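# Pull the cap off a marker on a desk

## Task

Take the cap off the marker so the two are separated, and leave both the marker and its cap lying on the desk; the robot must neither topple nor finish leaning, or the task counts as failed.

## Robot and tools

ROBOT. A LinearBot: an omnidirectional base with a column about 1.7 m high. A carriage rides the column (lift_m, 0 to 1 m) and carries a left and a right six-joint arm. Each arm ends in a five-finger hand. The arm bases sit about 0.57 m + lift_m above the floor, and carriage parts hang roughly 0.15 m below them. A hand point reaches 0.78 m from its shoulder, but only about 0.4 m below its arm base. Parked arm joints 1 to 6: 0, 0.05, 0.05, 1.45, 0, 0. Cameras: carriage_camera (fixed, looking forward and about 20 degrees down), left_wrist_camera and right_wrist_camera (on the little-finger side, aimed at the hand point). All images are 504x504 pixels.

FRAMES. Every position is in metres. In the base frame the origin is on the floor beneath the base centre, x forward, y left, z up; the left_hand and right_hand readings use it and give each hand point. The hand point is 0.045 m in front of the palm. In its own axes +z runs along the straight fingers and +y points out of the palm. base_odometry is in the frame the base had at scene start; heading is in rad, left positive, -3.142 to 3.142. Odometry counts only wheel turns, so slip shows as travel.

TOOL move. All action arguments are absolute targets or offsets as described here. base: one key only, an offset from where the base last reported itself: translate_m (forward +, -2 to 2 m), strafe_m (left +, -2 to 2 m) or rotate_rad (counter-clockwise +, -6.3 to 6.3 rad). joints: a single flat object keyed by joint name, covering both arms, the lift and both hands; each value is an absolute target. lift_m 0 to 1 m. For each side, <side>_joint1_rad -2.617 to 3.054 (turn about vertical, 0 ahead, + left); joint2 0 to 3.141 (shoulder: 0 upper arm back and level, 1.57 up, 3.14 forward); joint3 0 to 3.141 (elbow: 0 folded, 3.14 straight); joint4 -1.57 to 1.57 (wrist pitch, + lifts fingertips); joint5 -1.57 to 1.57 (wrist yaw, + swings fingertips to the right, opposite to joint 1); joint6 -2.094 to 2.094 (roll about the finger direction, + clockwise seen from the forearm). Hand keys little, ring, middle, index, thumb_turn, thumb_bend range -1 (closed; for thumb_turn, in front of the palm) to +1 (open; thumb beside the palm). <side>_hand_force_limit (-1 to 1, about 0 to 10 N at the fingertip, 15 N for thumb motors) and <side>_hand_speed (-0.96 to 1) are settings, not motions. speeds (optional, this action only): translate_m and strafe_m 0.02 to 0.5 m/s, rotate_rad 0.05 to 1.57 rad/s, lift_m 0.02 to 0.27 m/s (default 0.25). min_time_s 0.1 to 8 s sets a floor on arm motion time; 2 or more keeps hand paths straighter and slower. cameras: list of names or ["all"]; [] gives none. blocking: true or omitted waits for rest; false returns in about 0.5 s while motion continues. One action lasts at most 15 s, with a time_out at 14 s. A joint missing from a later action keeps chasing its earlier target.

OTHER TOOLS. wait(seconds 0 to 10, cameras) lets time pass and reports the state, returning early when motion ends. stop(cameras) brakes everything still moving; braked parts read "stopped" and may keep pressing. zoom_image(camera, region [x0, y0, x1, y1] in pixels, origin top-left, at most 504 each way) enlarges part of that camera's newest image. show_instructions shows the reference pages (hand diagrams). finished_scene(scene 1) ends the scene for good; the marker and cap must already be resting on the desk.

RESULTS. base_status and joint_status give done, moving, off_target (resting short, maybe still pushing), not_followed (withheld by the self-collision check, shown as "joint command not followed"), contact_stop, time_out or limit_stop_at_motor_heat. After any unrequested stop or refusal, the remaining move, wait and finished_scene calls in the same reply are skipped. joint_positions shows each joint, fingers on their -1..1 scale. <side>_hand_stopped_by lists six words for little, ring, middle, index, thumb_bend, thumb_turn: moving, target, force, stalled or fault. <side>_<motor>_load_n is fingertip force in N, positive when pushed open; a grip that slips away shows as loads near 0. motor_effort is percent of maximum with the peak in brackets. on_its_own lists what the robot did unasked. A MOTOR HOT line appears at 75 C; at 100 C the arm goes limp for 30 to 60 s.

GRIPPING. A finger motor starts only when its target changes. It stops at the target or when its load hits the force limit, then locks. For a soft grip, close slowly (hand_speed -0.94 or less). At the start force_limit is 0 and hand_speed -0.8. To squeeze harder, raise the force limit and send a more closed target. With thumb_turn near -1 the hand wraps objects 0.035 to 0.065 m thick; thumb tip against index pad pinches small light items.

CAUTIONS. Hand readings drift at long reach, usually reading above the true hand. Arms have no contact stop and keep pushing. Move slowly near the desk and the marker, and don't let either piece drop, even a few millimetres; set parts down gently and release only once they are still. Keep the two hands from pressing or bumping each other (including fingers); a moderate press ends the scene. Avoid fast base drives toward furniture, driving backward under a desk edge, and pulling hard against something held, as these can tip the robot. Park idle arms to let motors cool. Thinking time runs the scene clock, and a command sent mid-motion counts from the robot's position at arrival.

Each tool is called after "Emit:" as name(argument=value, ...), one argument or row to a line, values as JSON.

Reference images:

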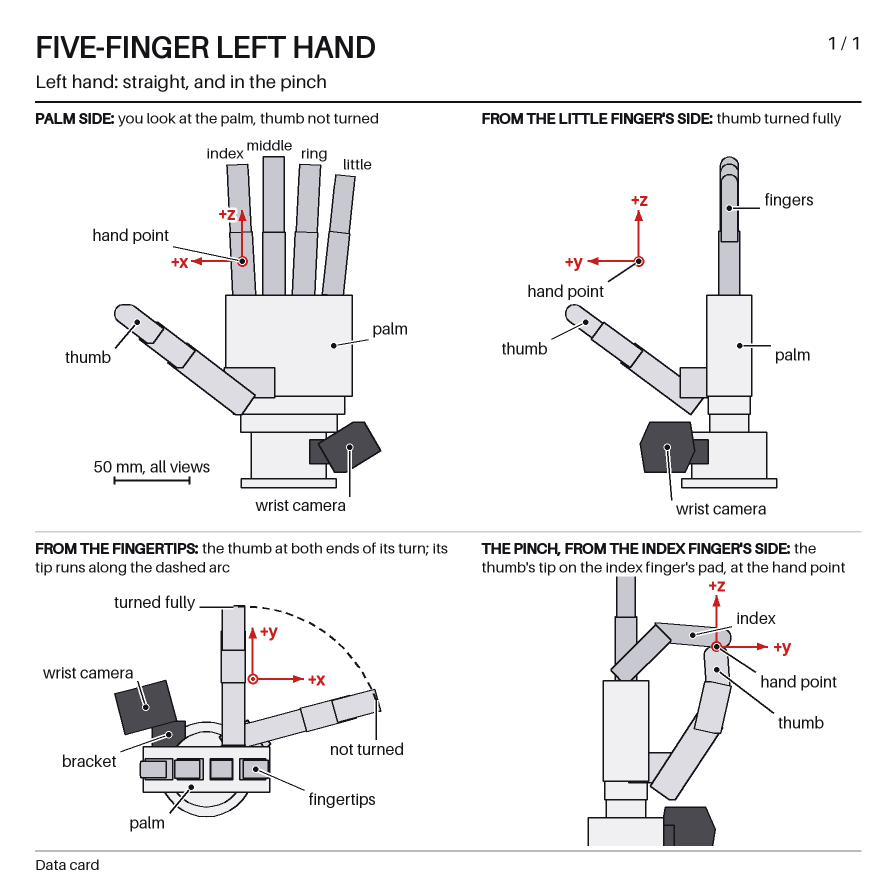

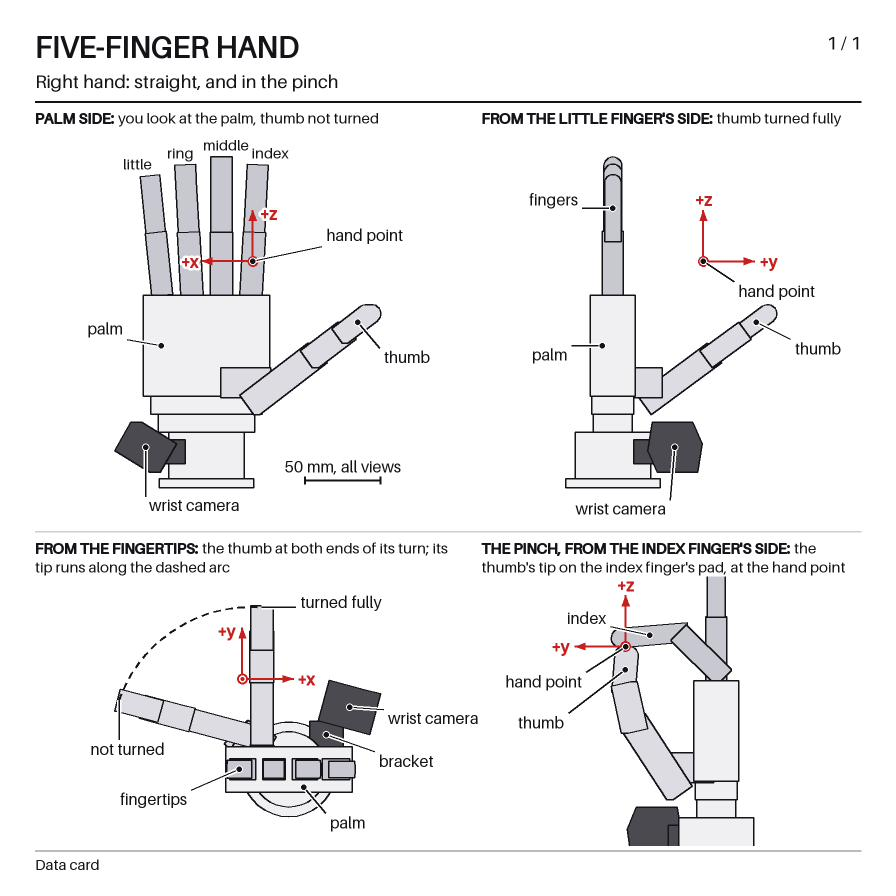

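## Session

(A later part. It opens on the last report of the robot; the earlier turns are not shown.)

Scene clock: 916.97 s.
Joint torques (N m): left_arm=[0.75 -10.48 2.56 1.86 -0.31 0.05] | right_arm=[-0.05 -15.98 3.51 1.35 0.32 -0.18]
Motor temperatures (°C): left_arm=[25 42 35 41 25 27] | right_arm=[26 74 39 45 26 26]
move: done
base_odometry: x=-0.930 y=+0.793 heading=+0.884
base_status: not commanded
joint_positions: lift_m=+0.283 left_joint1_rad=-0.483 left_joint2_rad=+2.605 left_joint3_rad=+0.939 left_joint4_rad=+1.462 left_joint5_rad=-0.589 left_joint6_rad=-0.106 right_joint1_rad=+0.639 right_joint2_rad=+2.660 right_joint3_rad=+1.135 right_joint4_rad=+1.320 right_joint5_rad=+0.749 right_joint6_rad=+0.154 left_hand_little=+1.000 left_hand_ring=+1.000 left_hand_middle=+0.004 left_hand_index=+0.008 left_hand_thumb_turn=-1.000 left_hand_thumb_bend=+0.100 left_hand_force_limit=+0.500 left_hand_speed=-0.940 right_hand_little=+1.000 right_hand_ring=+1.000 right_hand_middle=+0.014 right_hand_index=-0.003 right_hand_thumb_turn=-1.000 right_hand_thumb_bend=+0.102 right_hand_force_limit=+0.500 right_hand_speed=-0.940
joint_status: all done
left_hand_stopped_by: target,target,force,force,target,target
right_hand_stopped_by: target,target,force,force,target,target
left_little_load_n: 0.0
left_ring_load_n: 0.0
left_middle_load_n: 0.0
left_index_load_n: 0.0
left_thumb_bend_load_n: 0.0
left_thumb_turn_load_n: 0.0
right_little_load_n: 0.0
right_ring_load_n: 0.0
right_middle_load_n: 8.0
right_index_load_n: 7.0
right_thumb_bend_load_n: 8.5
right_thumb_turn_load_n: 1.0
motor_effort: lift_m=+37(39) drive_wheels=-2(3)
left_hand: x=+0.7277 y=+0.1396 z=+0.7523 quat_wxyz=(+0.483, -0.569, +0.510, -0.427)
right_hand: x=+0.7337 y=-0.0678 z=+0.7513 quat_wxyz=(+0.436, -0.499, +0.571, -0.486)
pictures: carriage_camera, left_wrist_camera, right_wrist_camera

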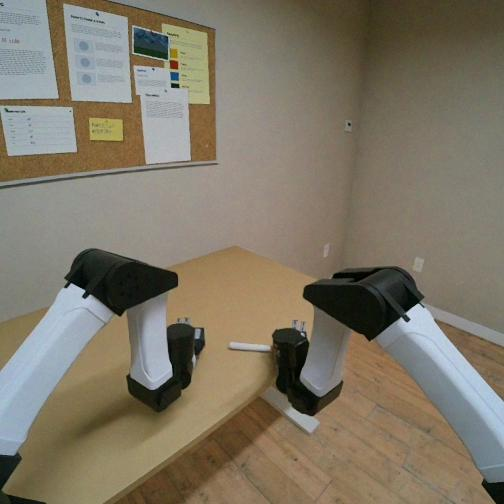

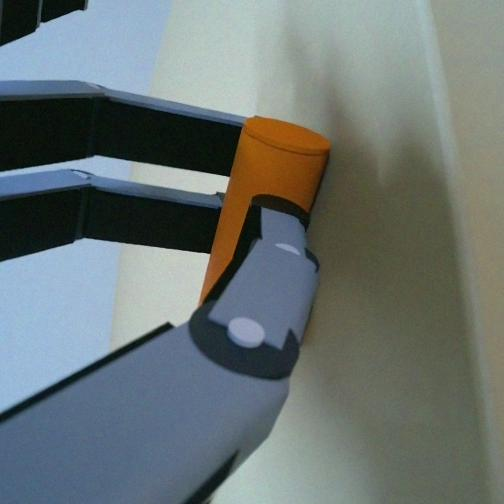

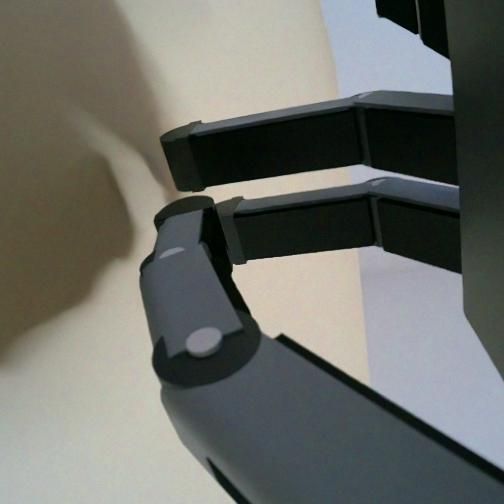

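Emit:
move(
  joints={"left_hand_index": 0.4, "left_hand_middle": 0.4, "left_hand_speed": -0.6, "right_joint1_rad": 0.742, "right_joint2_rad": 2.689, "right_joint3_rad": 1.218, "right_joint4_rad": 1.208, "right_joint5_rad": 0.715, "right_joint6_rad": 0.168},
  min_time_s=2.5,
  cameras=["all"],
)

Emit:
zoom_image(
  camera="carriage_camera",
  region=[195, 300, 295, 400],
)

Scene clock: 946.30 s.
Joint torques (N m): left_arm=[0.79 -10.48 2.55 1.87 -0.31 0.05] | right_arm=[0.47 -11.07 6.16 1.46 -0.01 0.1]
Motor temperatures (°C): left_arm=[25 42 35 41 24 27] | right_arm=[26 79 38 44 26 26]
move: done
MOTOR HOT: joint 2 (shoulder) of the right arm now reports 79 °C; the controller stops that arm at 100 °C. To cool a motor, set the load down, stop pushing, or move to a pose that needs little force.
base_odometry: x=-0.930 y=+0.793 heading=+0.884
base_status: not commanded
joint_positions: lift_m=+0.283 left_joint1_rad=-0.483 left_joint2_rad=+2.605 left_joint3_rad=+0.939 left_joint4_rad=+1.462 left_joint5_rad=-0.590 left_joint6_rad=-0.106 right_joint1_rad=+0.736 right_joint2_rad=+2.660 right_joint3_rad=+1.205 right_joint4_rad=+1.231 right_joint5_rad=+0.733 right_joint6_rad=+0.156 left_hand_little=+1.000 left_hand_ring=+1.000 left_hand_middle=+0.400 left_hand_index=+0.400 left_hand_thumb_turn=-1.000 left_hand_thumb_bend=+0.100 left_hand_force_limit=+0.500 left_hand_speed=-0.600 right_hand_little=+1.000 right_hand_ring=+1.000 right_hand_middle=+0.014 right_hand_index=-0.003 right_hand_thumb_turn=-1.000 right_hand_thumb_bend=+0.102 right_hand_force_limit=+0.500 right_hand_speed=-0.940
joint_status: all done
left_hand_stopped_by: target,target,target,target,target,target
right_hand_stopped_by: target,target,force,force,target,target
left_little_load_n: 0.0
left_ring_load_n: 0.0
left_middle_load_n: 0.0
left_index_load_n: 0.0
left_thumb_bend_load_n: 0.0
left_thumb_turn_load_n: 0.0
right_little_load_n: 0.0
right_ring_load_n: 0.0
right_middle_load_n: 8.0
right_index_load_n: 6.5
right_thumb_bend_load_n: 8.5
right_thumb_turn_load_n: 1.0
motor_effort: lift_m=+37(39) drive_wheels=-2(3)
left_hand: x=+0.7277 y=+0.1398 z=+0.7522 quat_wxyz=(+0.484, -0.569, +0.510, -0.427)
right_hand: x=+0.7177 y=-0.0068 z=+0.7522 quat_wxyz=(+0.456, -0.536, +0.543, -0.458)
pictures: carriage_camera, left_wrist_camera, right_wrist_camera

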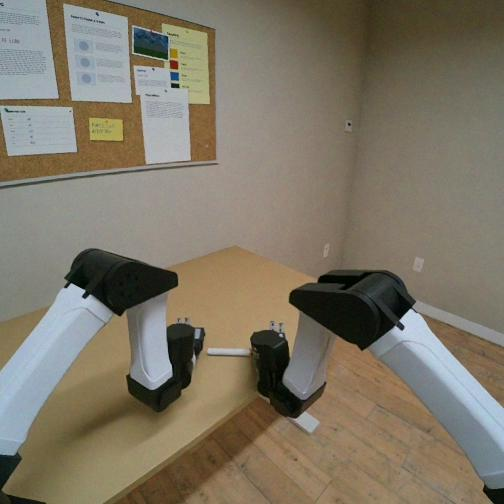

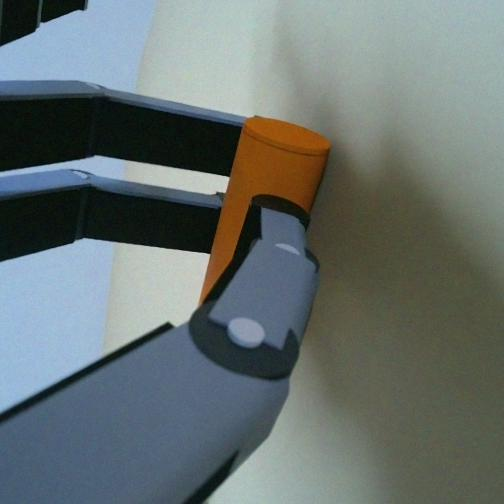

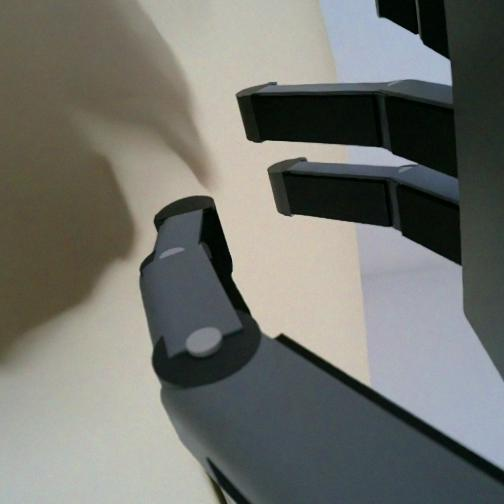

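Scaled by 5.040 from the camera's image (finer frame: 720x720).

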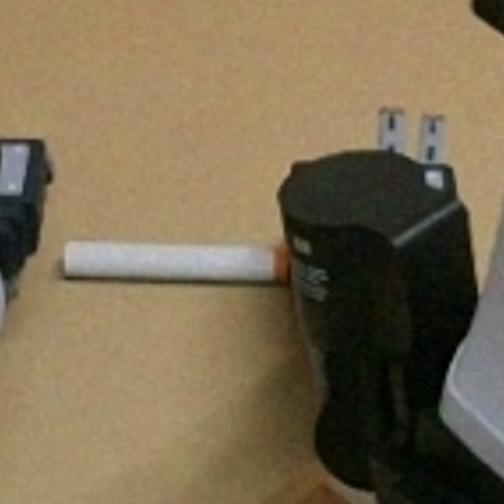

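Emit:
move(
  joints={"left_joint1_rad": -0.475, "left_joint2_rad": 2.578, "left_joint3_rad": 0.846, "left_joint4_rad": 1.541, "left_joint5_rad": -0.470, "left_joint6_rad": -0.085, "right_joint2_rad": 2.70},
  min_time_s=1.2,
)

Emit:
move(
  joints={"left_joint1_rad": -0.596, "left_joint2_rad": 2.612, "left_joint3_rad": 0.993, "left_joint4_rad": 1.398, "left_joint5_rad": -0.589, "left_joint6_rad": -0.108},
  min_time_s=2,
  cameras=["all"],
)

Emit:
zoom_image(
  camera="carriage_camera",
  region=[195, 300, 295, 400],
)

Scene clock: 962.50 s.
Joint torques (N m): left_arm=[1.18 -12.41 1.96 2.19 -0.07 0.07] | right_arm=[0.43 -10.55 5.83 1.41 -0.01 0.12]
Motor temperatures (°C): left_arm=[25 42 35 41 24 27] | right_arm=[26 74 39 43 26 26]
move: done
MOTOR HOT: still on. Joint 2 (shoulder) of the right arm now reports 74 °C.
base_odometry: x=-0.930 y=+0.793 heading=+0.884
base_status: not commanded
joint_positions: lift_m=+0.283 left_joint1_rad=-0.483 left_joint2_rad=+2.605 left_joint3_rad=+0.852 left_joint4_rad=+1.529 left_joint5_rad=-0.482 left_joint6_rad=-0.092 right_joint1_rad=+0.736 right_joint2_rad=+2.663 right_joint3_rad=+1.208 right_joint4_rad=+1.231 right_joint5_rad=+0.732 right_joint6_rad=+0.158 left_hand_little=+1.000 left_hand_ring=+1.000 left_hand_middle=+0.400 left_hand_index=+0.400 left_hand_thumb_turn=-1.000 left_hand_thumb_bend=+0.100 left_hand_force_limit=+0.500 left_hand_speed=-0.600 right_hand_little=+1.000 right_hand_ring=+1.000 right_hand_middle=+0.014 right_hand_index=-0.003 right_hand_thumb_turn=-1.000 right_hand_thumb_bend=+0.102 right_hand_force_limit=+0.500 right_hand_speed=-0.940
joint_status: all done
left_hand_stopped_by: target,target,target,target,target,target
right_hand_stopped_by: target,target,force,force,target,target
left_little_load_n: 0.0
left_ring_load_n: 0.0
left_middle_load_n: -0.5
left_index_load_n: 0.0
left_thumb_bend_load_n: 0.0
left_thumb_turn_load_n: 0.0
right_little_load_n: 0.0
right_ring_load_n: 0.0
right_middle_load_n: 8.5
right_index_load_n: 6.5
right_thumb_bend_load_n: 8.0
right_thumb_turn_load_n: 0.5
motor_effort: lift_m=+35(38) drive_wheels=-2(3)
left_hand: x=+0.7031 y=+0.1308 z=+0.7430 quat_wxyz=(+0.453, -0.546, +0.548, -0.443)
right_hand: x=+0.7179 y=-0.0064 z=+0.7514 quat_wxyz=(+0.456, -0.536, +0.544, -0.457)
pictures: none

Scene clock: 964.80 s.
Joint torques (N m): left_arm=[-0.23 -9.98 4.33 1.87 -0.33 -0.08] | right_arm=[0.51 -10.61 5.82 1.4 -0.04 0.06]
Motor temperatures (°C): left_arm=[25 42 35 41 24 27] | right_arm=[26 73 39 43 26 26]
move: done
MOTOR HOT: still on. Joint 2 (shoulder) of the right arm now reports 73 °C.
base_odometry: x=-0.930 y=+0.793 heading=+0.884
base_status: not commanded
joint_positions: lift_m=+0.283 left_joint1_rad=-0.588 left_joint2_rad=+2.605 left_joint3_rad=+0.980 left_joint4_rad=+1.411 left_joint5_rad=-0.578 left_joint6_rad=-0.101 right_joint1_rad=+0.736 right_joint2_rad=+2.663 right_joint3_rad=+1.208 right_joint4_rad=+1.231 right_joint5_rad=+0.732 right_joint6_rad=+0.159 left_hand_little=+1.000 left_hand_ring=+1.000 left_hand_middle=+0.400 left_hand_index=+0.400 left_hand_thumb_turn=-1.000 left_hand_thumb_bend=+0.100 left_hand_force_limit=+0.500 left_hand_speed=-0.600 right_hand_little=+1.000 right_hand_ring=+1.000 right_hand_middle=+0.014 right_hand_index=-0.003 right_hand_thumb_turn=-1.000 right_hand_thumb_bend=+0.102 right_hand_force_limit=+0.500 right_hand_speed=-0.940
joint_status: all done
left_hand_stopped_by: target,target,target,target,target,target
right_hand_stopped_by: target,target,force,force,target,target
left_little_load_n: 0.0
left_ring_load_n: 0.0
left_middle_load_n: 0.0
left_index_load_n: 0.0
left_thumb_bend_load_n: 0.0
left_thumb_turn_load_n: 0.0
right_little_load_n: 0.0
right_ring_load_n: 0.0
right_middle_load_n: 8.0
right_index_load_n: 6.5
right_thumb_bend_load_n: 8.0
right_thumb_turn_load_n: 1.0
motor_effort: lift_m=+36(39) drive_wheels=-3(3)
left_hand: x=+0.7136 y=+0.0813 z=+0.7510 quat_wxyz=(+0.457, -0.538, +0.547, -0.449)
right_hand: x=+0.7179 y=-0.0063 z=+0.7514 quat_wxyz=(+0.456, -0.535, +0.544, -0.457)
pictures: carriage_camera, left_wrist_camera, right_wrist_camera

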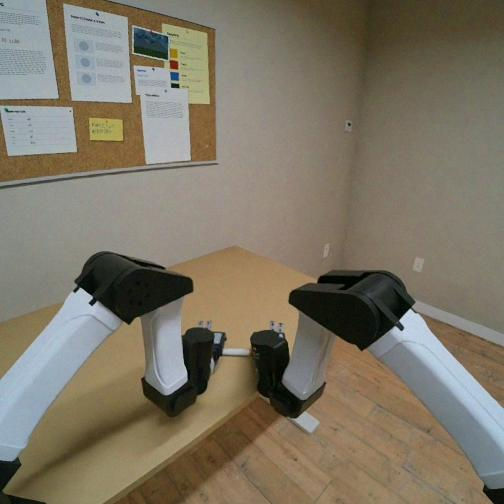

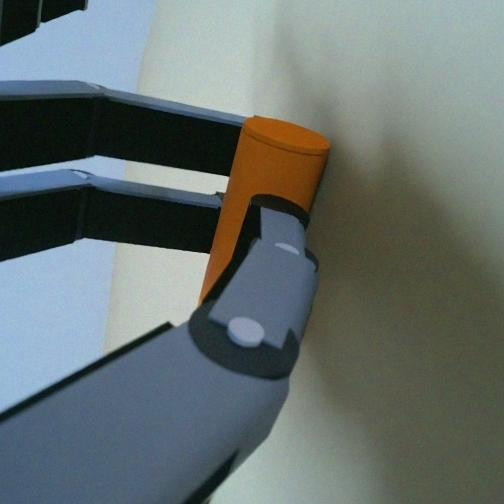

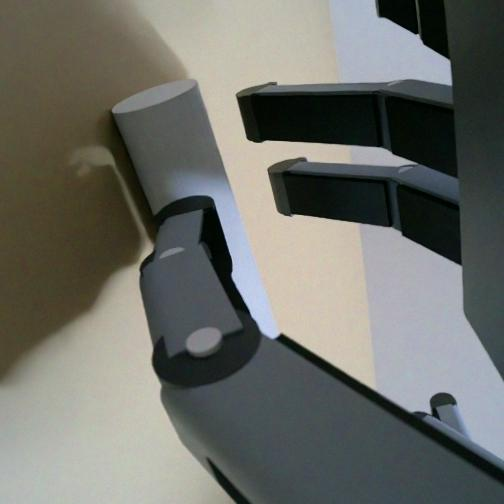

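Scaled by 5.040 from the camera's image (finer frame: 720x720).

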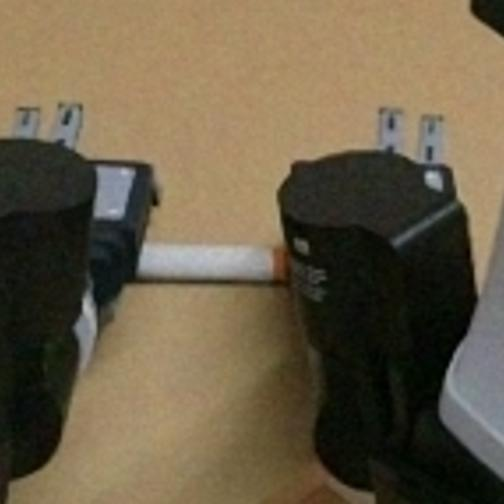

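Emit:
move(
  joints={"left_hand_index": -0.5, "left_hand_middle": -0.5, "left_hand_force_limit": 0.9, "left_hand_speed": -0.92, "right_hand_index": -0.7, "right_hand_middle": -0.7, "right_hand_force_limit": 0.9, "right_hand_speed": -0.94},
  cameras=["all"],
)

Scene clock: 973.60 s.
Joint torques (N m): left_arm=[-0.23 -9.98 4.01 1.86 -0.29 -0.06] | right_arm=[0.49 -10.67 5.91 1.4 0.04 0.1]
Motor temperatures (°C): left_arm=[25 42 35 41 24 27] | right_arm=[26 70 39 43 26 26]
move: off_target
MOTOR HOT: cleared for the motors of the right arm.
base_odometry: x=-0.930 y=+0.793 heading=+0.884
base_status: not commanded
joint_positions: lift_m=+0.283 left_joint1_rad=-0.588 left_joint2_rad=+2.605 left_joint3_rad=+0.984 left_joint4_rad=+1.410 left_joint5_rad=-0.581 left_joint6_rad=-0.104 right_joint1_rad=+0.736 right_joint2_rad=+2.663 right_joint3_rad=+1.208 right_joint4_rad=+1.231 right_joint5_rad=+0.732 right_joint6_rad=+0.160 left_hand_little=+1.000 left_hand_ring=+1.000 left_hand_middle=-0.007 left_hand_index=-0.002 left_hand_thumb_turn=-1.000 left_hand_thumb_bend=+0.102 left_hand_force_limit=+0.900 left_hand_speed=-0.920 right_hand_little=+1.000 right_hand_ring=+1.000 right_hand_middle=+0.005 right_hand_index=-0.023 right_hand_thumb_turn=-1.000 right_hand_thumb_bend=+0.102 right_hand_force_limit=+0.900 right_hand_speed=-0.940
joint_status: left_hand_middle off_target (ended at -0.007, target -0.500); left_hand_index off_target (ended at -0.002, target -0.500); right_hand_middle off_target (ended at +0.005, target -0.700); right_hand_index off_target (ended at -0.023, target -0.700); the others done
left_hand_stopped_by: target,target,force,force,target,target
right_hand_stopped_by: target,target,force,force,target,target
left_little_load_n: 0.0
left_ring_load_n: 0.0
left_middle_load_n: 9.5
left_index_load_n: 8.5
left_thumb_bend_load_n: 6.5
left_thumb_turn_load_n: -2.0
right_little_load_n: -0.5
right_ring_load_n: -0.5
right_middle_load_n: 9.0
right_index_load_n: 10.0
right_thumb_bend_load_n: 11.0
right_thumb_turn_load_n: 0.5
motor_effort: lift_m=+37(39) drive_wheels=-2(3)
left_hand: x=+0.7148 y=+0.0810 z=+0.7521 quat_wxyz=(+0.458, -0.539, +0.545, -0.450)
right_hand: x=+0.7180 y=-0.0062 z=+0.7515 quat_wxyz=(+0.457, -0.535, +0.545, -0.457)
pictures: carriage_camera, left_wrist_camera, right_wrist_camera

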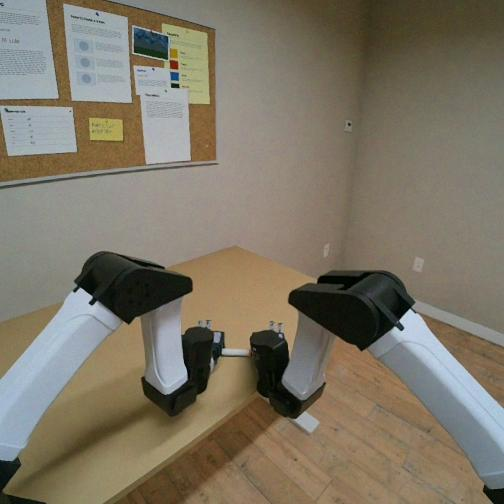

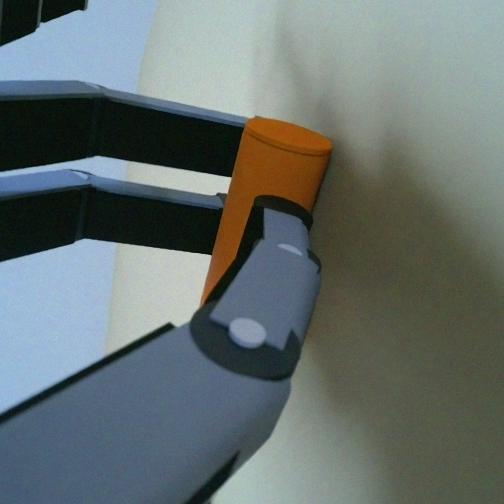

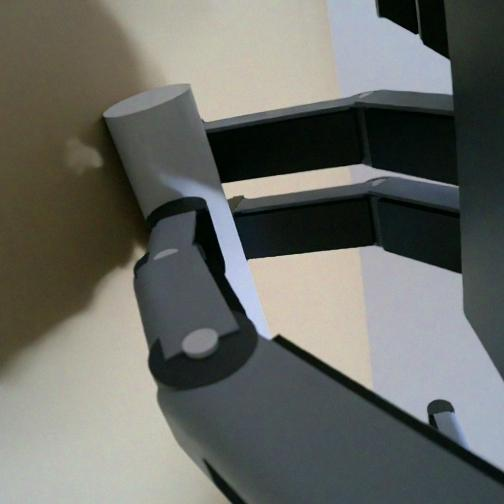

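Emit:
move(
  joints={"left_hand_index": 0.3, "left_hand_middle": 0.3, "left_hand_speed": -0.5},
)

Emit:
move(
  joints={"left_joint4_rad": 1.375},
  min_time_s=0.6,
)

Emit:
move(
  joints={"left_hand_index": -0.5, "left_hand_middle": -0.5, "left_hand_force_limit": 0.9, "left_hand_speed": -0.92},
  cameras=["all"],
)

Scene clock: 979.20 s.
Joint torques (N m): left_arm=[-0.18 -9.96 4.04 1.89 -0.28 -0.06] | right_arm=[0.42 -10.65 6.08 1.44 -0.02 0.08]
Motor temperatures (°C): left_arm=[25 42 35 41 24 27] | right_arm=[26 68 39 43 26 26]
move: done
base_odometry: x=-0.930 y=+0.793 heading=+0.884
base_status: not commanded
joint_positions: lift_m=+0.283 left_joint1_rad=-0.588 left_joint2_rad=+2.605 left_joint3_rad=+0.984 left_joint4_rad=+1.409 left_joint5_rad=-0.581 left_joint6_rad=-0.104 right_joint1_rad=+0.736 right_joint2_rad=+2.663 right_joint3_rad=+1.208 right_joint4_rad=+1.231 right_joint5_rad=+0.732 right_joint6_rad=+0.160 left_hand_little=+1.000 left_hand_ring=+1.000 left_hand_middle=+0.300 left_hand_index=+0.300 left_hand_thumb_turn=-1.000 left_hand_thumb_bend=+0.100 left_hand_force_limit=+0.900 left_hand_speed=-0.500 right_hand_little=+1.000 right_hand_ring=+1.000 right_hand_middle=+0.005 right_hand_index=-0.023 right_hand_thumb_turn=-1.000 right_hand_thumb_bend=+0.102 right_hand_force_limit=+0.900 right_hand_speed=-0.940
joint_status: all done
left_hand_stopped_by: target,target,target,target,target,target
right_hand_stopped_by: target,target,force,force,target,target
left_little_load_n: 0.0
left_ring_load_n: 0.0
left_middle_load_n: 0.0
left_index_load_n: 0.0
left_thumb_bend_load_n: 0.0
left_thumb_turn_load_n: 0.0
right_little_load_n: -0.5
right_ring_load_n: 0.0
right_middle_load_n: 9.5
right_index_load_n: 10.0
right_thumb_bend_load_n: 11.0
right_thumb_turn_load_n: 0.5
motor_effort: lift_m=+37(39) drive_wheels=-2(3)
left_hand: x=+0.7147 y=+0.0811 z=+0.7519 quat_wxyz=(+0.458, -0.539, +0.545, -0.450)
right_hand: x=+0.7180 y=-0.0062 z=+0.7515 quat_wxyz=(+0.457, -0.535, +0.545, -0.457)
pictures: none

Scene clock: 980.07 s.
Joint torques (N m): left_arm=[-0.17 -9.99 4.03 1.89 -0.29 -0.05] | right_arm=[0.54 -10.65 5.83 1.38 -0.05 0.07]
Motor temperatures (°C): left_arm=[25 42 35 41 24 27] | right_arm=[26 68 39 43 26 26]
move: done
base_odometry: x=-0.930 y=+0.793 heading=+0.884
base_status: not commanded
joint_positions: lift_m=+0.283 left_joint1_rad=-0.588 left_joint2_rad=+2.605 left_joint3_rad=+0.984 left_joint4_rad=+1.388 left_joint5_rad=-0.581 left_joint6_rad=-0.104 right_joint1_rad=+0.736 right_joint2_rad=+2.663 right_joint3_rad=+1.208 right_joint4_rad=+1.231 right_joint5_rad=+0.732 right_joint6_rad=+0.160 left_hand_little=+1.000 left_hand_ring=+1.000 left_hand_middle=+0.300 left_hand_index=+0.300 left_hand_thumb_turn=-1.000 left_hand_thumb_bend=+0.100 left_hand_force_limit=+0.900 left_hand_speed=-0.500 right_hand_little=+1.000 right_hand_ring=+1.000 right_hand_middle=+0.005 right_hand_index=-0.023 right_hand_thumb_turn=-1.000 right_hand_thumb_bend=+0.102 right_hand_force_limit=+0.900 right_hand_speed=-0.940
joint_status: all done
left_hand_stopped_by: target,target,target,target,target,target
right_hand_stopped_by: target,target,force,force,target,target
left_little_load_n: 0.0
left_ring_load_n: 0.0
left_middle_load_n: 0.0
left_index_load_n: 0.0
left_thumb_bend_load_n: 0.0
left_thumb_turn_load_n: 0.5
right_little_load_n: 0.0
right_ring_load_n: 0.0
right_middle_load_n: 9.5
right_index_load_n: 10.0
right_thumb_bend_load_n: 11.0
right_thumb_turn_load_n: 0.5
motor_effort: lift_m=+37(39) drive_wheels=-2(3)
left_hand: x=+0.7128 y=+0.0824 z=+0.7469 quat_wxyz=(+0.456, -0.541, +0.552, -0.442)
right_hand: x=+0.7180 y=-0.0062 z=+0.7515 quat_wxyz=(+0.457, -0.535, +0.545, -0.457)
pictures: none

Scene clock: 983.43 s.
Joint torques (N m): left_arm=[-0.2 -9.99 3.81 1.81 -0.25 -0.06] | right_arm=[0.51 -10.56 5.97 1.45 -0.03 0.08]
Motor temperatures (°C): left_arm=[25 42 35 41 24 27] | right_arm=[26 67 39 43 26 26]
move: off_target
base_odometry: x=-0.930 y=+0.793 heading=+0.884
base_status: not commanded
joint_positions: lift_m=+0.283 left_joint1_rad=-0.588 left_joint2_rad=+2.605 left_joint3_rad=+0.987 left_joint4_rad=+1.392 left_joint5_rad=-0.585 left_joint6_rad=-0.104 right_joint1_rad=+0.736 right_joint2_rad=+2.663 right_joint3_rad=+1.208 right_joint4_rad=+1.231 right_joint5_rad=+0.732 right_joint6_rad=+0.161 left_hand_little=+1.000 left_hand_ring=+1.000 left_hand_middle=-0.003 left_hand_index=+0.011 left_hand_thumb_turn=-1.000 left_hand_thumb_bend=+0.102 left_hand_force_limit=+0.900 left_hand_speed=-0.920 right_hand_little=+1.000 right_hand_ring=+1.000 right_hand_middle=+0.005 right_hand_index=-0.023 right_hand_thumb_turn=-1.000 right_hand_thumb_bend=+0.102 right_hand_force_limit=+0.900 right_hand_speed=-0.940
joint_status: left_hand_middle off_target (ended at -0.003, target -0.500); left_hand_index off_target (ended at +0.011, target -0.500); the others done
left_hand_stopped_by: target,target,force,force,target,target
right_hand_stopped_by: target,target,force,force,target,target
left_little_load_n: 0.0
left_ring_load_n: 0.0
left_middle_load_n: 10.5
left_index_load_n: 9.0
left_thumb_bend_load_n: 7.5
left_thumb_turn_load_n: 0.0
right_little_load_n: 0.0
right_ring_load_n: 0.0
right_middle_load_n: 9.5
right_index_load_n: 10.0
right_thumb_bend_load_n: 11.0
right_thumb_turn_load_n: 0.0
motor_effort: lift_m=+37(39) drive_wheels=-2(3)
left_hand: x=+0.7141 y=+0.0823 z=+0.7486 quat_wxyz=(+0.458, -0.541, +0.548, -0.444)
right_hand: x=+0.7180 y=-0.0062 z=+0.7515 quat_wxyz=(+0.457, -0.535, +0.545, -0.457)
pictures: carriage_camera, left_wrist_camera, right_wrist_camera

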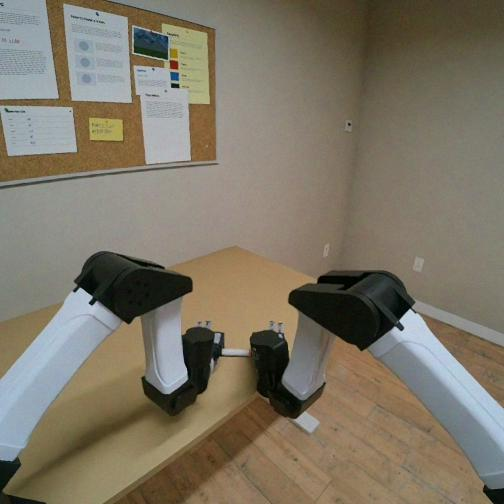

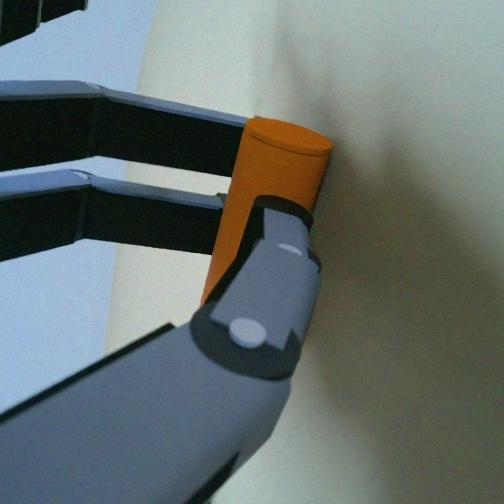

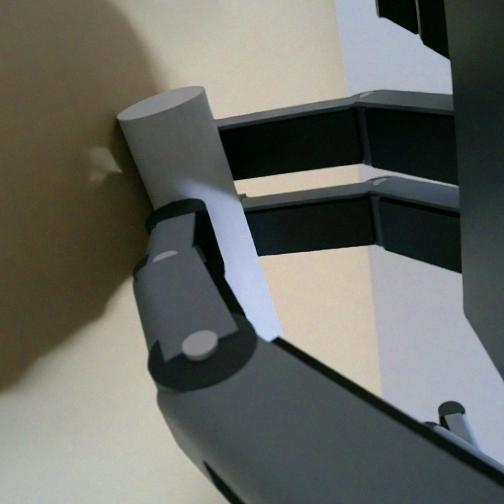

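Emit:
move(
  joints={"left_joint1_rad": -0.540, "left_joint3_rad": 0.975, "left_joint4_rad": 1.400, "left_joint5_rad": -0.70, "right_joint1_rad": 0.690, "right_joint3_rad": 1.185, "right_joint4_rad": 1.24, "right_joint5_rad": 0.84},
  min_time_s=3,
  cameras=["all"],
)

Emit:
zoom_image(
  camera="carriage_camera",
  region=[195, 300, 295, 400],
)

Scene clock: 992.13 s.
Joint torques (N m): left_arm=[3.79 -10.02 2.21 1.84 -1.21 0.17] | right_arm=[-2.97 -10.5 2.65 1.39 1.12 -0.09]
Motor temperatures (°C): left_arm=[25 42 35 41 24 27] | right_arm=[26 65 39 43 26 26]
move: off_target
base_odometry: x=-0.930 y=+0.793 heading=+0.884
base_status: not commanded
joint_positions: lift_m=+0.283 left_joint1_rad=-0.578 left_joint2_rad=+2.605 left_joint3_rad=+0.987 left_joint4_rad=+1.414 left_joint5_rad=-0.601 left_joint6_rad=-0.126 right_joint1_rad=+0.727 right_joint2_rad=+2.663 right_joint3_rad=+1.208 right_joint4_rad=+1.262 right_joint5_rad=+0.736 right_joint6_rad=+0.181 left_hand_little=+1.000 left_hand_ring=+1.000 left_hand_middle=-0.003 left_hand_index=+0.011 left_hand_thumb_turn=-1.000 left_hand_thumb_bend=+0.102 left_hand_force_limit=+0.900 left_hand_speed=-0.920 right_hand_little=+1.000 right_hand_ring=+1.000 right_hand_middle=+0.005 right_hand_index=-0.023 right_hand_thumb_turn=-1.000 right_hand_thumb_bend=+0.102 right_hand_force_limit=+0.900 right_hand_speed=-0.940
joint_status: left_joint1_rad off_target (ended at -0.578, target -0.540); left_joint5_rad off_target (ended at -0.601, target -0.700); right_joint1_rad off_target (ended at +0.727, target +0.690); right_joint5_rad off_target (ended at +0.736, target +0.840); the others done
left_hand_stopped_by: target,target,force,force,target,target
right_hand_stopped_by: target,target,force,force,target,target
left_little_load_n: 0.0
left_ring_load_n: 0.0
left_middle_load_n: 10.5
left_index_load_n: 7.5
left_thumb_bend_load_n: 8.5
left_thumb_turn_load_n: 0.0
right_little_load_n: 0.0
right_ring_load_n: 0.0
right_middle_load_n: 9.0
right_index_load_n: 10.0
right_thumb_bend_load_n: 12.0
right_thumb_turn_load_n: 1.5
motor_effort: lift_m=+37(39) drive_wheels=-2(3)
left_hand: x=+0.7192 y=+0.0878 z=+0.7548 quat_wxyz=(+0.462, -0.551, +0.529, -0.451)
right_hand: x=+0.7235 y=-0.0082 z=+0.7593 quat_wxyz=(+0.470, -0.516, +0.552, -0.456)
pictures: carriage_camera, left_wrist_camera, right_wrist_camera

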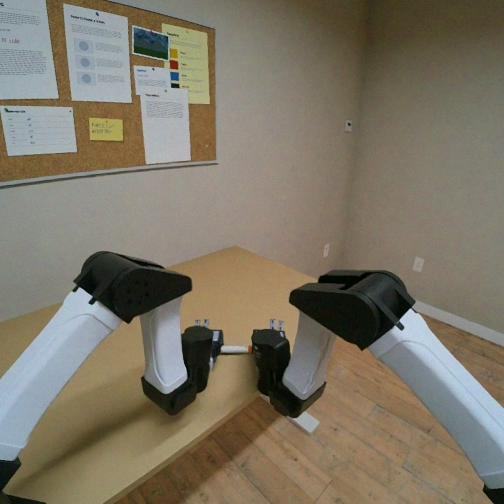

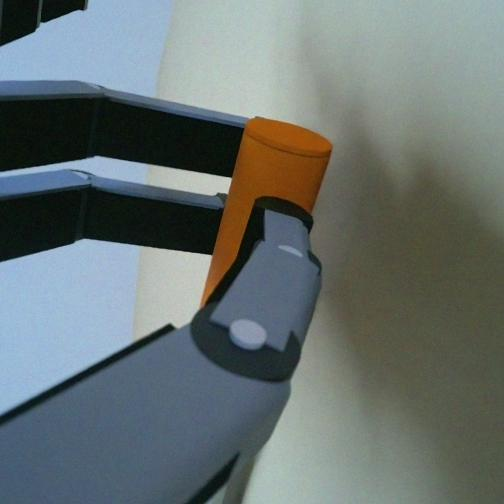

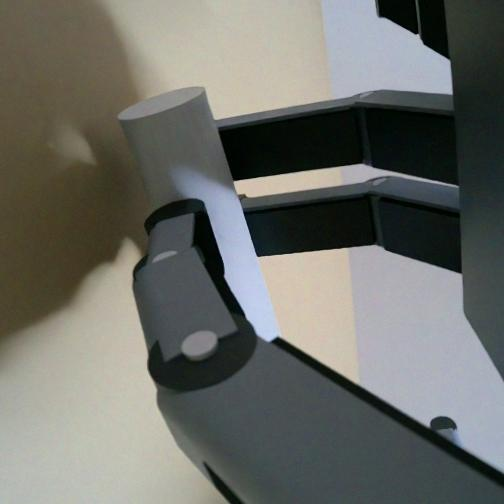

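Scaled by 5.040 from the camera's image (finer frame: 720x720).

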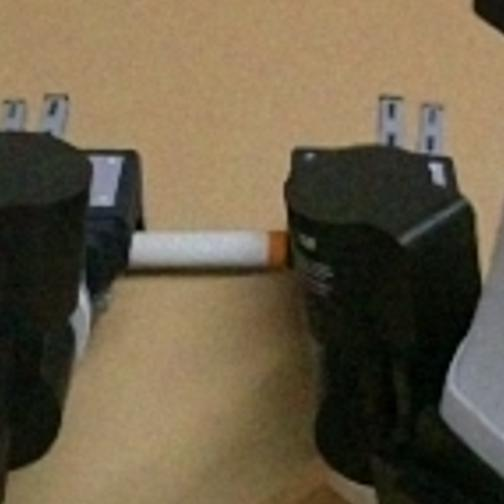

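Emit:
move(
  joints={"left_joint1_rad": -0.495, "left_joint5_rad": -0.80, "right_joint1_rad": 0.645, "right_joint5_rad": 0.94},
  min_time_s=3,
  cameras=["all"],
)

Emit:
zoom_image(
  camera="carriage_camera",
  region=[195, 300, 295, 400],
)

Scene clock: 999.90 s.
Joint torques (N m): left_arm=[1.2 -9.91 2.63 1.79 -0.36 0.05] | right_arm=[-0.64 -11.43 4.29 1.39 0.28 -0.11]
Motor temperatures (°C): left_arm=[25 42 35 41 25 27] | right_arm=[26 64 38 43 26 26]
move: done
base_odometry: x=-0.930 y=+0.793 heading=+0.884
base_status: not commanded
joint_positions: lift_m=+0.283 left_joint1_rad=-0.503 left_joint2_rad=+2.605 left_joint3_rad=+0.980 left_joint4_rad=+1.408 left_joint5_rad=-0.789 left_joint6_rad=-0.114 right_joint1_rad=+0.650 right_joint2_rad=+2.673 right_joint3_rad=+1.191 right_joint4_rad=+1.256 right_joint5_rad=+0.926 right_joint6_rad=+0.181 left_hand_little=+1.000 left_hand_ring=+1.000 left_hand_middle=-0.003 left_hand_index=+0.011 left_hand_thumb_turn=-1.000 left_hand_thumb_bend=+0.102 left_hand_force_limit=+0.900 left_hand_speed=-0.920 right_hand_little=+1.000 right_hand_ring=+1.000 right_hand_middle=+0.005 right_hand_index=-0.024 right_hand_thumb_turn=-1.000 right_hand_thumb_bend=+0.100 right_hand_force_limit=+0.900 right_hand_speed=-0.940
joint_status: all done
left_hand_stopped_by: target,target,force,force,target,target
right_hand_stopped_by: target,target,force,force,target,target
left_little_load_n: 0.0
left_ring_load_n: 0.0
left_middle_load_n: 10.5
left_index_load_n: 7.0
left_thumb_bend_load_n: 8.0
left_thumb_turn_load_n: 0.5
right_little_load_n: 0.0
right_ring_load_n: 0.0
right_middle_load_n: 0.0
right_index_load_n: 0.0
right_thumb_bend_load_n: 0.0
right_thumb_turn_load_n: 0.0
motor_effort: lift_m=+37(39) drive_wheels=-2(3)
left_hand: x=+0.7323 y=+0.1644 z=+0.7550 quat_wxyz=(+0.532, -0.601, +0.464, -0.376)
right_hand: x=+0.7399 y=-0.0894 z=+0.7518 quat_wxyz=(+0.393, -0.451, +0.603, -0.527)
pictures: carriage_camera, left_wrist_camera, right_wrist_camera

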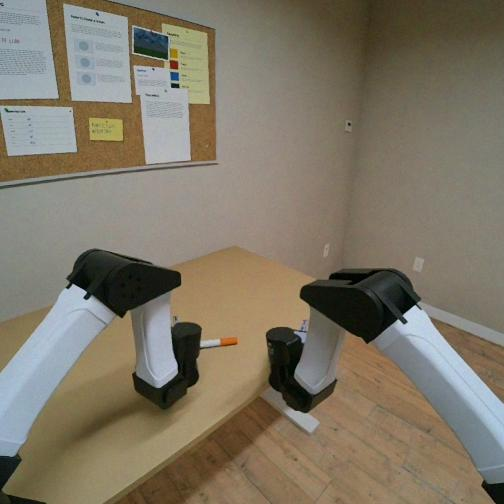

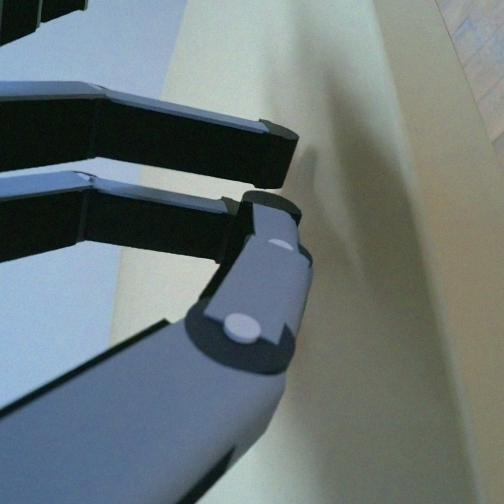

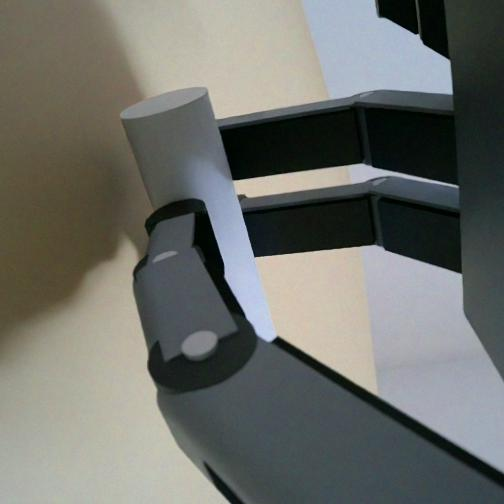

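Scaled by 5.040 from the camera's image (finer frame: 720x720).

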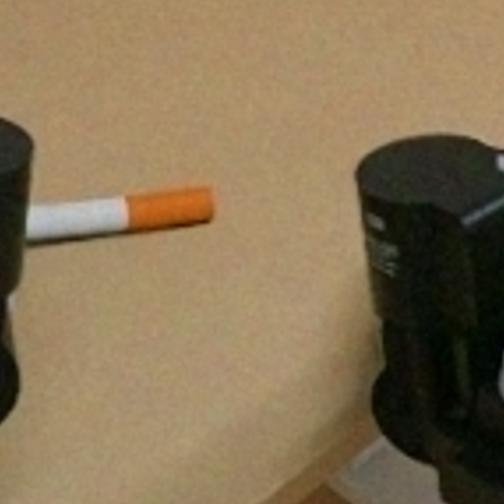

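Emit:
move(
  joints={"right_hand_index": 0.4, "right_hand_middle": 0.4, "right_hand_speed": -0.5, "right_joint1_rad": 0.604, "right_joint2_rad": 2.60, "right_joint3_rad": 0.968, "right_joint4_rad": 1.437, "right_joint5_rad": 0.588, "right_joint6_rad": 0.11},
  min_time_s=1.5,
)

Emit:
move(
  joints={"left_joint1_rad": -0.596, "left_joint3_rad": 0.998, "left_joint4_rad": 1.375, "left_joint5_rad": -0.573, "left_joint6_rad": -0.098},
  min_time_s=2,
  cameras=["carriage_camera", "left_wrist_camera"],
)

Emit:
zoom_image(
  camera="carriage_camera",
  region=[195, 300, 295, 400],
)

Scene clock: 1068.87 s.
Joint torques (N m): left_arm=[1.22 -9.89 2.63 1.79 -0.34 0.04] | right_arm=[-0.36 -16.32 3.11 1.76 -0.11 -0.13]
Motor temperatures (°C): left_arm=[25 41 34 40 24 27] | right_arm=[26 61 37 43 26 26]
move: done
base_odometry: x=-0.930 y=+0.793 heading=+0.884
base_status: not commanded
joint_positions: lift_m=+0.283 left_joint1_rad=-0.503 left_joint2_rad=+2.605 left_joint3_rad=+0.980 left_joint4_rad=+1.408 left_joint5_rad=-0.790 left_joint6_rad=-0.114 right_joint1_rad=+0.608 right_joint2_rad=+2.638 right_joint3_rad=+0.976 right_joint4_rad=+1.438 right_joint5_rad=+0.612 right_joint6_rad=+0.122 left_hand_little=+1.000 left_hand_ring=+1.000 left_hand_middle=-0.003 left_hand_index=+0.011 left_hand_thumb_turn=-1.000 left_hand_thumb_bend=+0.102 left_hand_force_limit=+0.900 left_hand_speed=-0.920 right_hand_little=+1.000 right_hand_ring=+1.000 right_hand_middle=+0.400 right_hand_index=+0.400 right_hand_thumb_turn=-1.000 right_hand_thumb_bend=+0.100 right_hand_force_limit=+0.900 right_hand_speed=-0.500
joint_status: all done
left_hand_stopped_by: target,target,force,force,target,target
right_hand_stopped_by: target,target,target,target,target,target
left_little_load_n: 0.0
left_ring_load_n: 0.0
left_middle_load_n: 10.5
left_index_load_n: 6.5
left_thumb_bend_load_n: 7.5
left_thumb_turn_load_n: 0.5
right_little_load_n: 0.0
right_ring_load_n: 0.0
right_middle_load_n: 0.0
right_index_load_n: 0.0
right_thumb_bend_load_n: -1.0
right_thumb_turn_load_n: -0.5
motor_effort: lift_m=+36(40) drive_wheels=-2(3)
left_hand: x=+0.7322 y=+0.1647 z=+0.7549 quat_wxyz=(+0.532, -0.601, +0.463, -0.376)
right_hand: x=+0.7056 y=-0.0808 z=+0.7407 quat_wxyz=(+0.447, -0.541, +0.546, -0.458)
pictures: none

Scene clock: 1071.17 s.
Joint torques (N m): left_arm=[-0.28 -10.02 4.23 1.74 -0.07 0.1] | right_arm=[-0.43 -16.25 2.85 1.71 -0.12 -0.11]
Motor temperatures (°C): left_arm=[25 41 34 39 24 27] | right_arm=[26 62 37 43 26 26]
move: done
base_odometry: x=-0.930 y=+0.793 heading=+0.884
base_status: not commanded
joint_positions: lift_m=+0.283 left_joint1_rad=-0.587 left_joint2_rad=+2.605 left_joint3_rad=+0.987 left_joint4_rad=+1.399 left_joint5_rad=-0.588 left_joint6_rad=-0.109 right_joint1_rad=+0.608 right_joint2_rad=+2.638 right_joint3_rad=+0.976 right_joint4_rad=+1.439 right_joint5_rad=+0.610 right_joint6_rad=+0.122 left_hand_little=+1.000 left_hand_ring=+1.000 left_hand_middle=-0.003 left_hand_index=+0.011 left_hand_thumb_turn=-1.000 left_hand_thumb_bend=+0.102 left_hand_force_limit=+0.900 left_hand_speed=-0.920 right_hand_little=+1.000 right_hand_ring=+1.000 right_hand_middle=+0.400 right_hand_index=+0.400 right_hand_thumb_turn=-1.000 right_hand_thumb_bend=+0.100 right_hand_force_limit=+0.900 right_hand_speed=-0.500
joint_status: all done
left_hand_stopped_by: target,target,force,force,target,target
right_hand_stopped_by: target,target,target,target,target,target
left_little_load_n: 0.0
left_ring_load_n: 0.0
left_middle_load_n: 10.5
left_index_load_n: 7.0
left_thumb_bend_load_n: 7.5
left_thumb_turn_load_n: 0.5
right_little_load_n: 0.0
right_ring_load_n: 0.0
right_middle_load_n: 0.0
right_index_load_n: 0.0
right_thumb_bend_load_n: -0.5
right_thumb_turn_load_n: -0.5
motor_effort: lift_m=+37(39) drive_wheels=-2(3)
left_hand: x=+0.7153 y=+0.0827 z=+0.7507 quat_wxyz=(+0.459, -0.543, +0.544, -0.447)
right_hand: x=+0.7055 y=-0.0805 z=+0.7408 quat_wxyz=(+0.447, -0.542, +0.545, -0.457)

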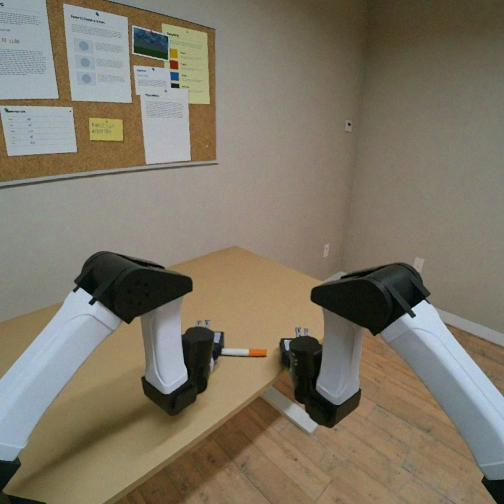

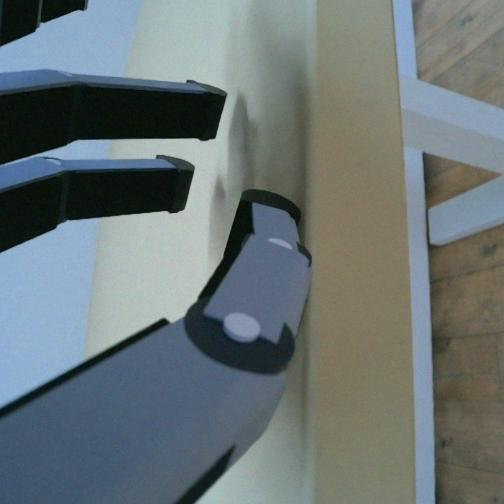

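Scaled by 5.040 from the camera's image (finer frame: 720x720).

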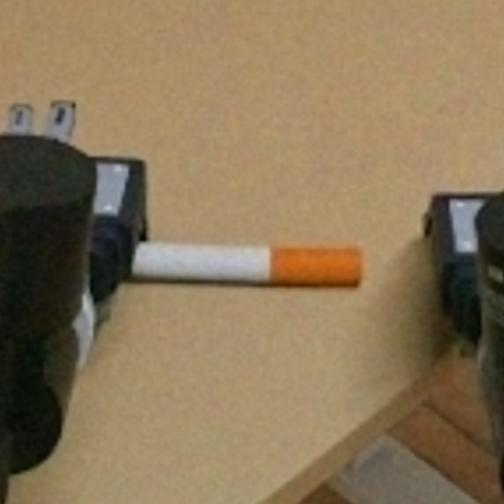

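Emit:
zoom_image(
  camera="carriage_camera",
  region=[235, 335, 275, 375],
)

Scaled by 12.600 from the camera's image (finer frame: 720x720).

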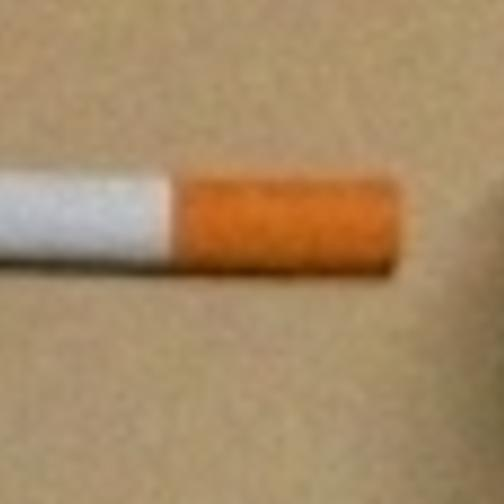

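Emit:
move(
  joints={"right_joint1_rad": 0.742, "right_joint2_rad": 2.693, "right_joint3_rad": 1.218, "right_joint4_rad": 1.215, "right_joint5_rad": 0.742, "right_joint6_rad": 0.172},
  min_time_s=2,
  cameras=["left_wrist_camera"],
)

Scene clock: 1084.43 s.
Joint torques (N m): left_arm=[-0.29 -9.99 4.23 1.74 -0.08 0.1] | right_arm=[0.25 -11.04 6.46 1.5 0.25 0.19]
Motor temperatures (°C): left_arm=[25 41 34 39 24 27] | right_arm=[26 67 37 44 26 26]
move: done
base_odometry: x=-0.930 y=+0.793 heading=+0.884
base_status: not commanded
joint_positions: lift_m=+0.283 left_joint1_rad=-0.587 left_joint2_rad=+2.605 left_joint3_rad=+0.987 left_joint4_rad=+1.399 left_joint5_rad=-0.586 left_joint6_rad=-0.109 right_joint1_rad=+0.737 right_joint2_rad=+2.662 right_joint3_rad=+1.203 right_joint4_rad=+1.235 right_joint5_rad=+0.730 right_joint6_rad=+0.159 left_hand_little=+1.000 left_hand_ring=+1.000 left_hand_middle=-0.003 left_hand_index=+0.011 left_hand_thumb_turn=-1.000 left_hand_thumb_bend=+0.102 left_hand_force_limit=+0.900 left_hand_speed=-0.920 right_hand_little=+1.000 right_hand_ring=+1.000 right_hand_middle=+0.400 right_hand_index=+0.400 right_hand_thumb_turn=-1.000 right_hand_thumb_bend=+0.100 right_hand_force_limit=+0.900 right_hand_speed=-0.500
joint_status: all done
left_hand_stopped_by: target,target,force,force,target,target
right_hand_stopped_by: target,target,target,target,target,target
left_little_load_n: 0.0
left_ring_load_n: 0.0
left_middle_load_n: 10.5
left_index_load_n: 7.5
left_thumb_bend_load_n: 7.5
left_thumb_turn_load_n: 1.0
right_little_load_n: 0.0
right_ring_load_n: 0.0
right_middle_load_n: 0.0
right_index_load_n: 0.0
right_thumb_bend_load_n: 0.0
right_thumb_turn_load_n: 0.0
motor_effort: lift_m=+37(39) drive_wheels=-2(3)
left_hand: x=+0.7152 y=+0.0824 z=+0.7506 quat_wxyz=(+0.458, -0.542, +0.544, -0.447)
right_hand: x=+0.7166 y=-0.0058 z=+0.7513 quat_wxyz=(+0.457, -0.536, +0.543, -0.456)

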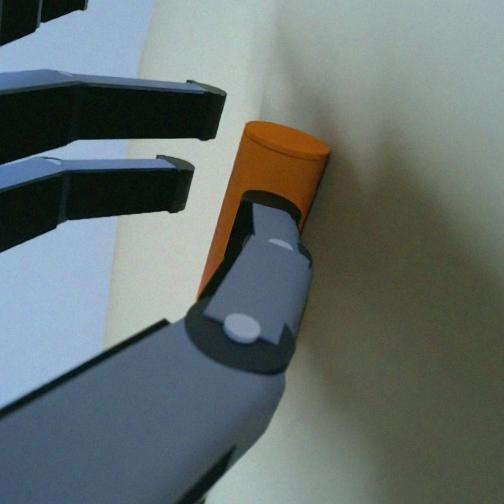

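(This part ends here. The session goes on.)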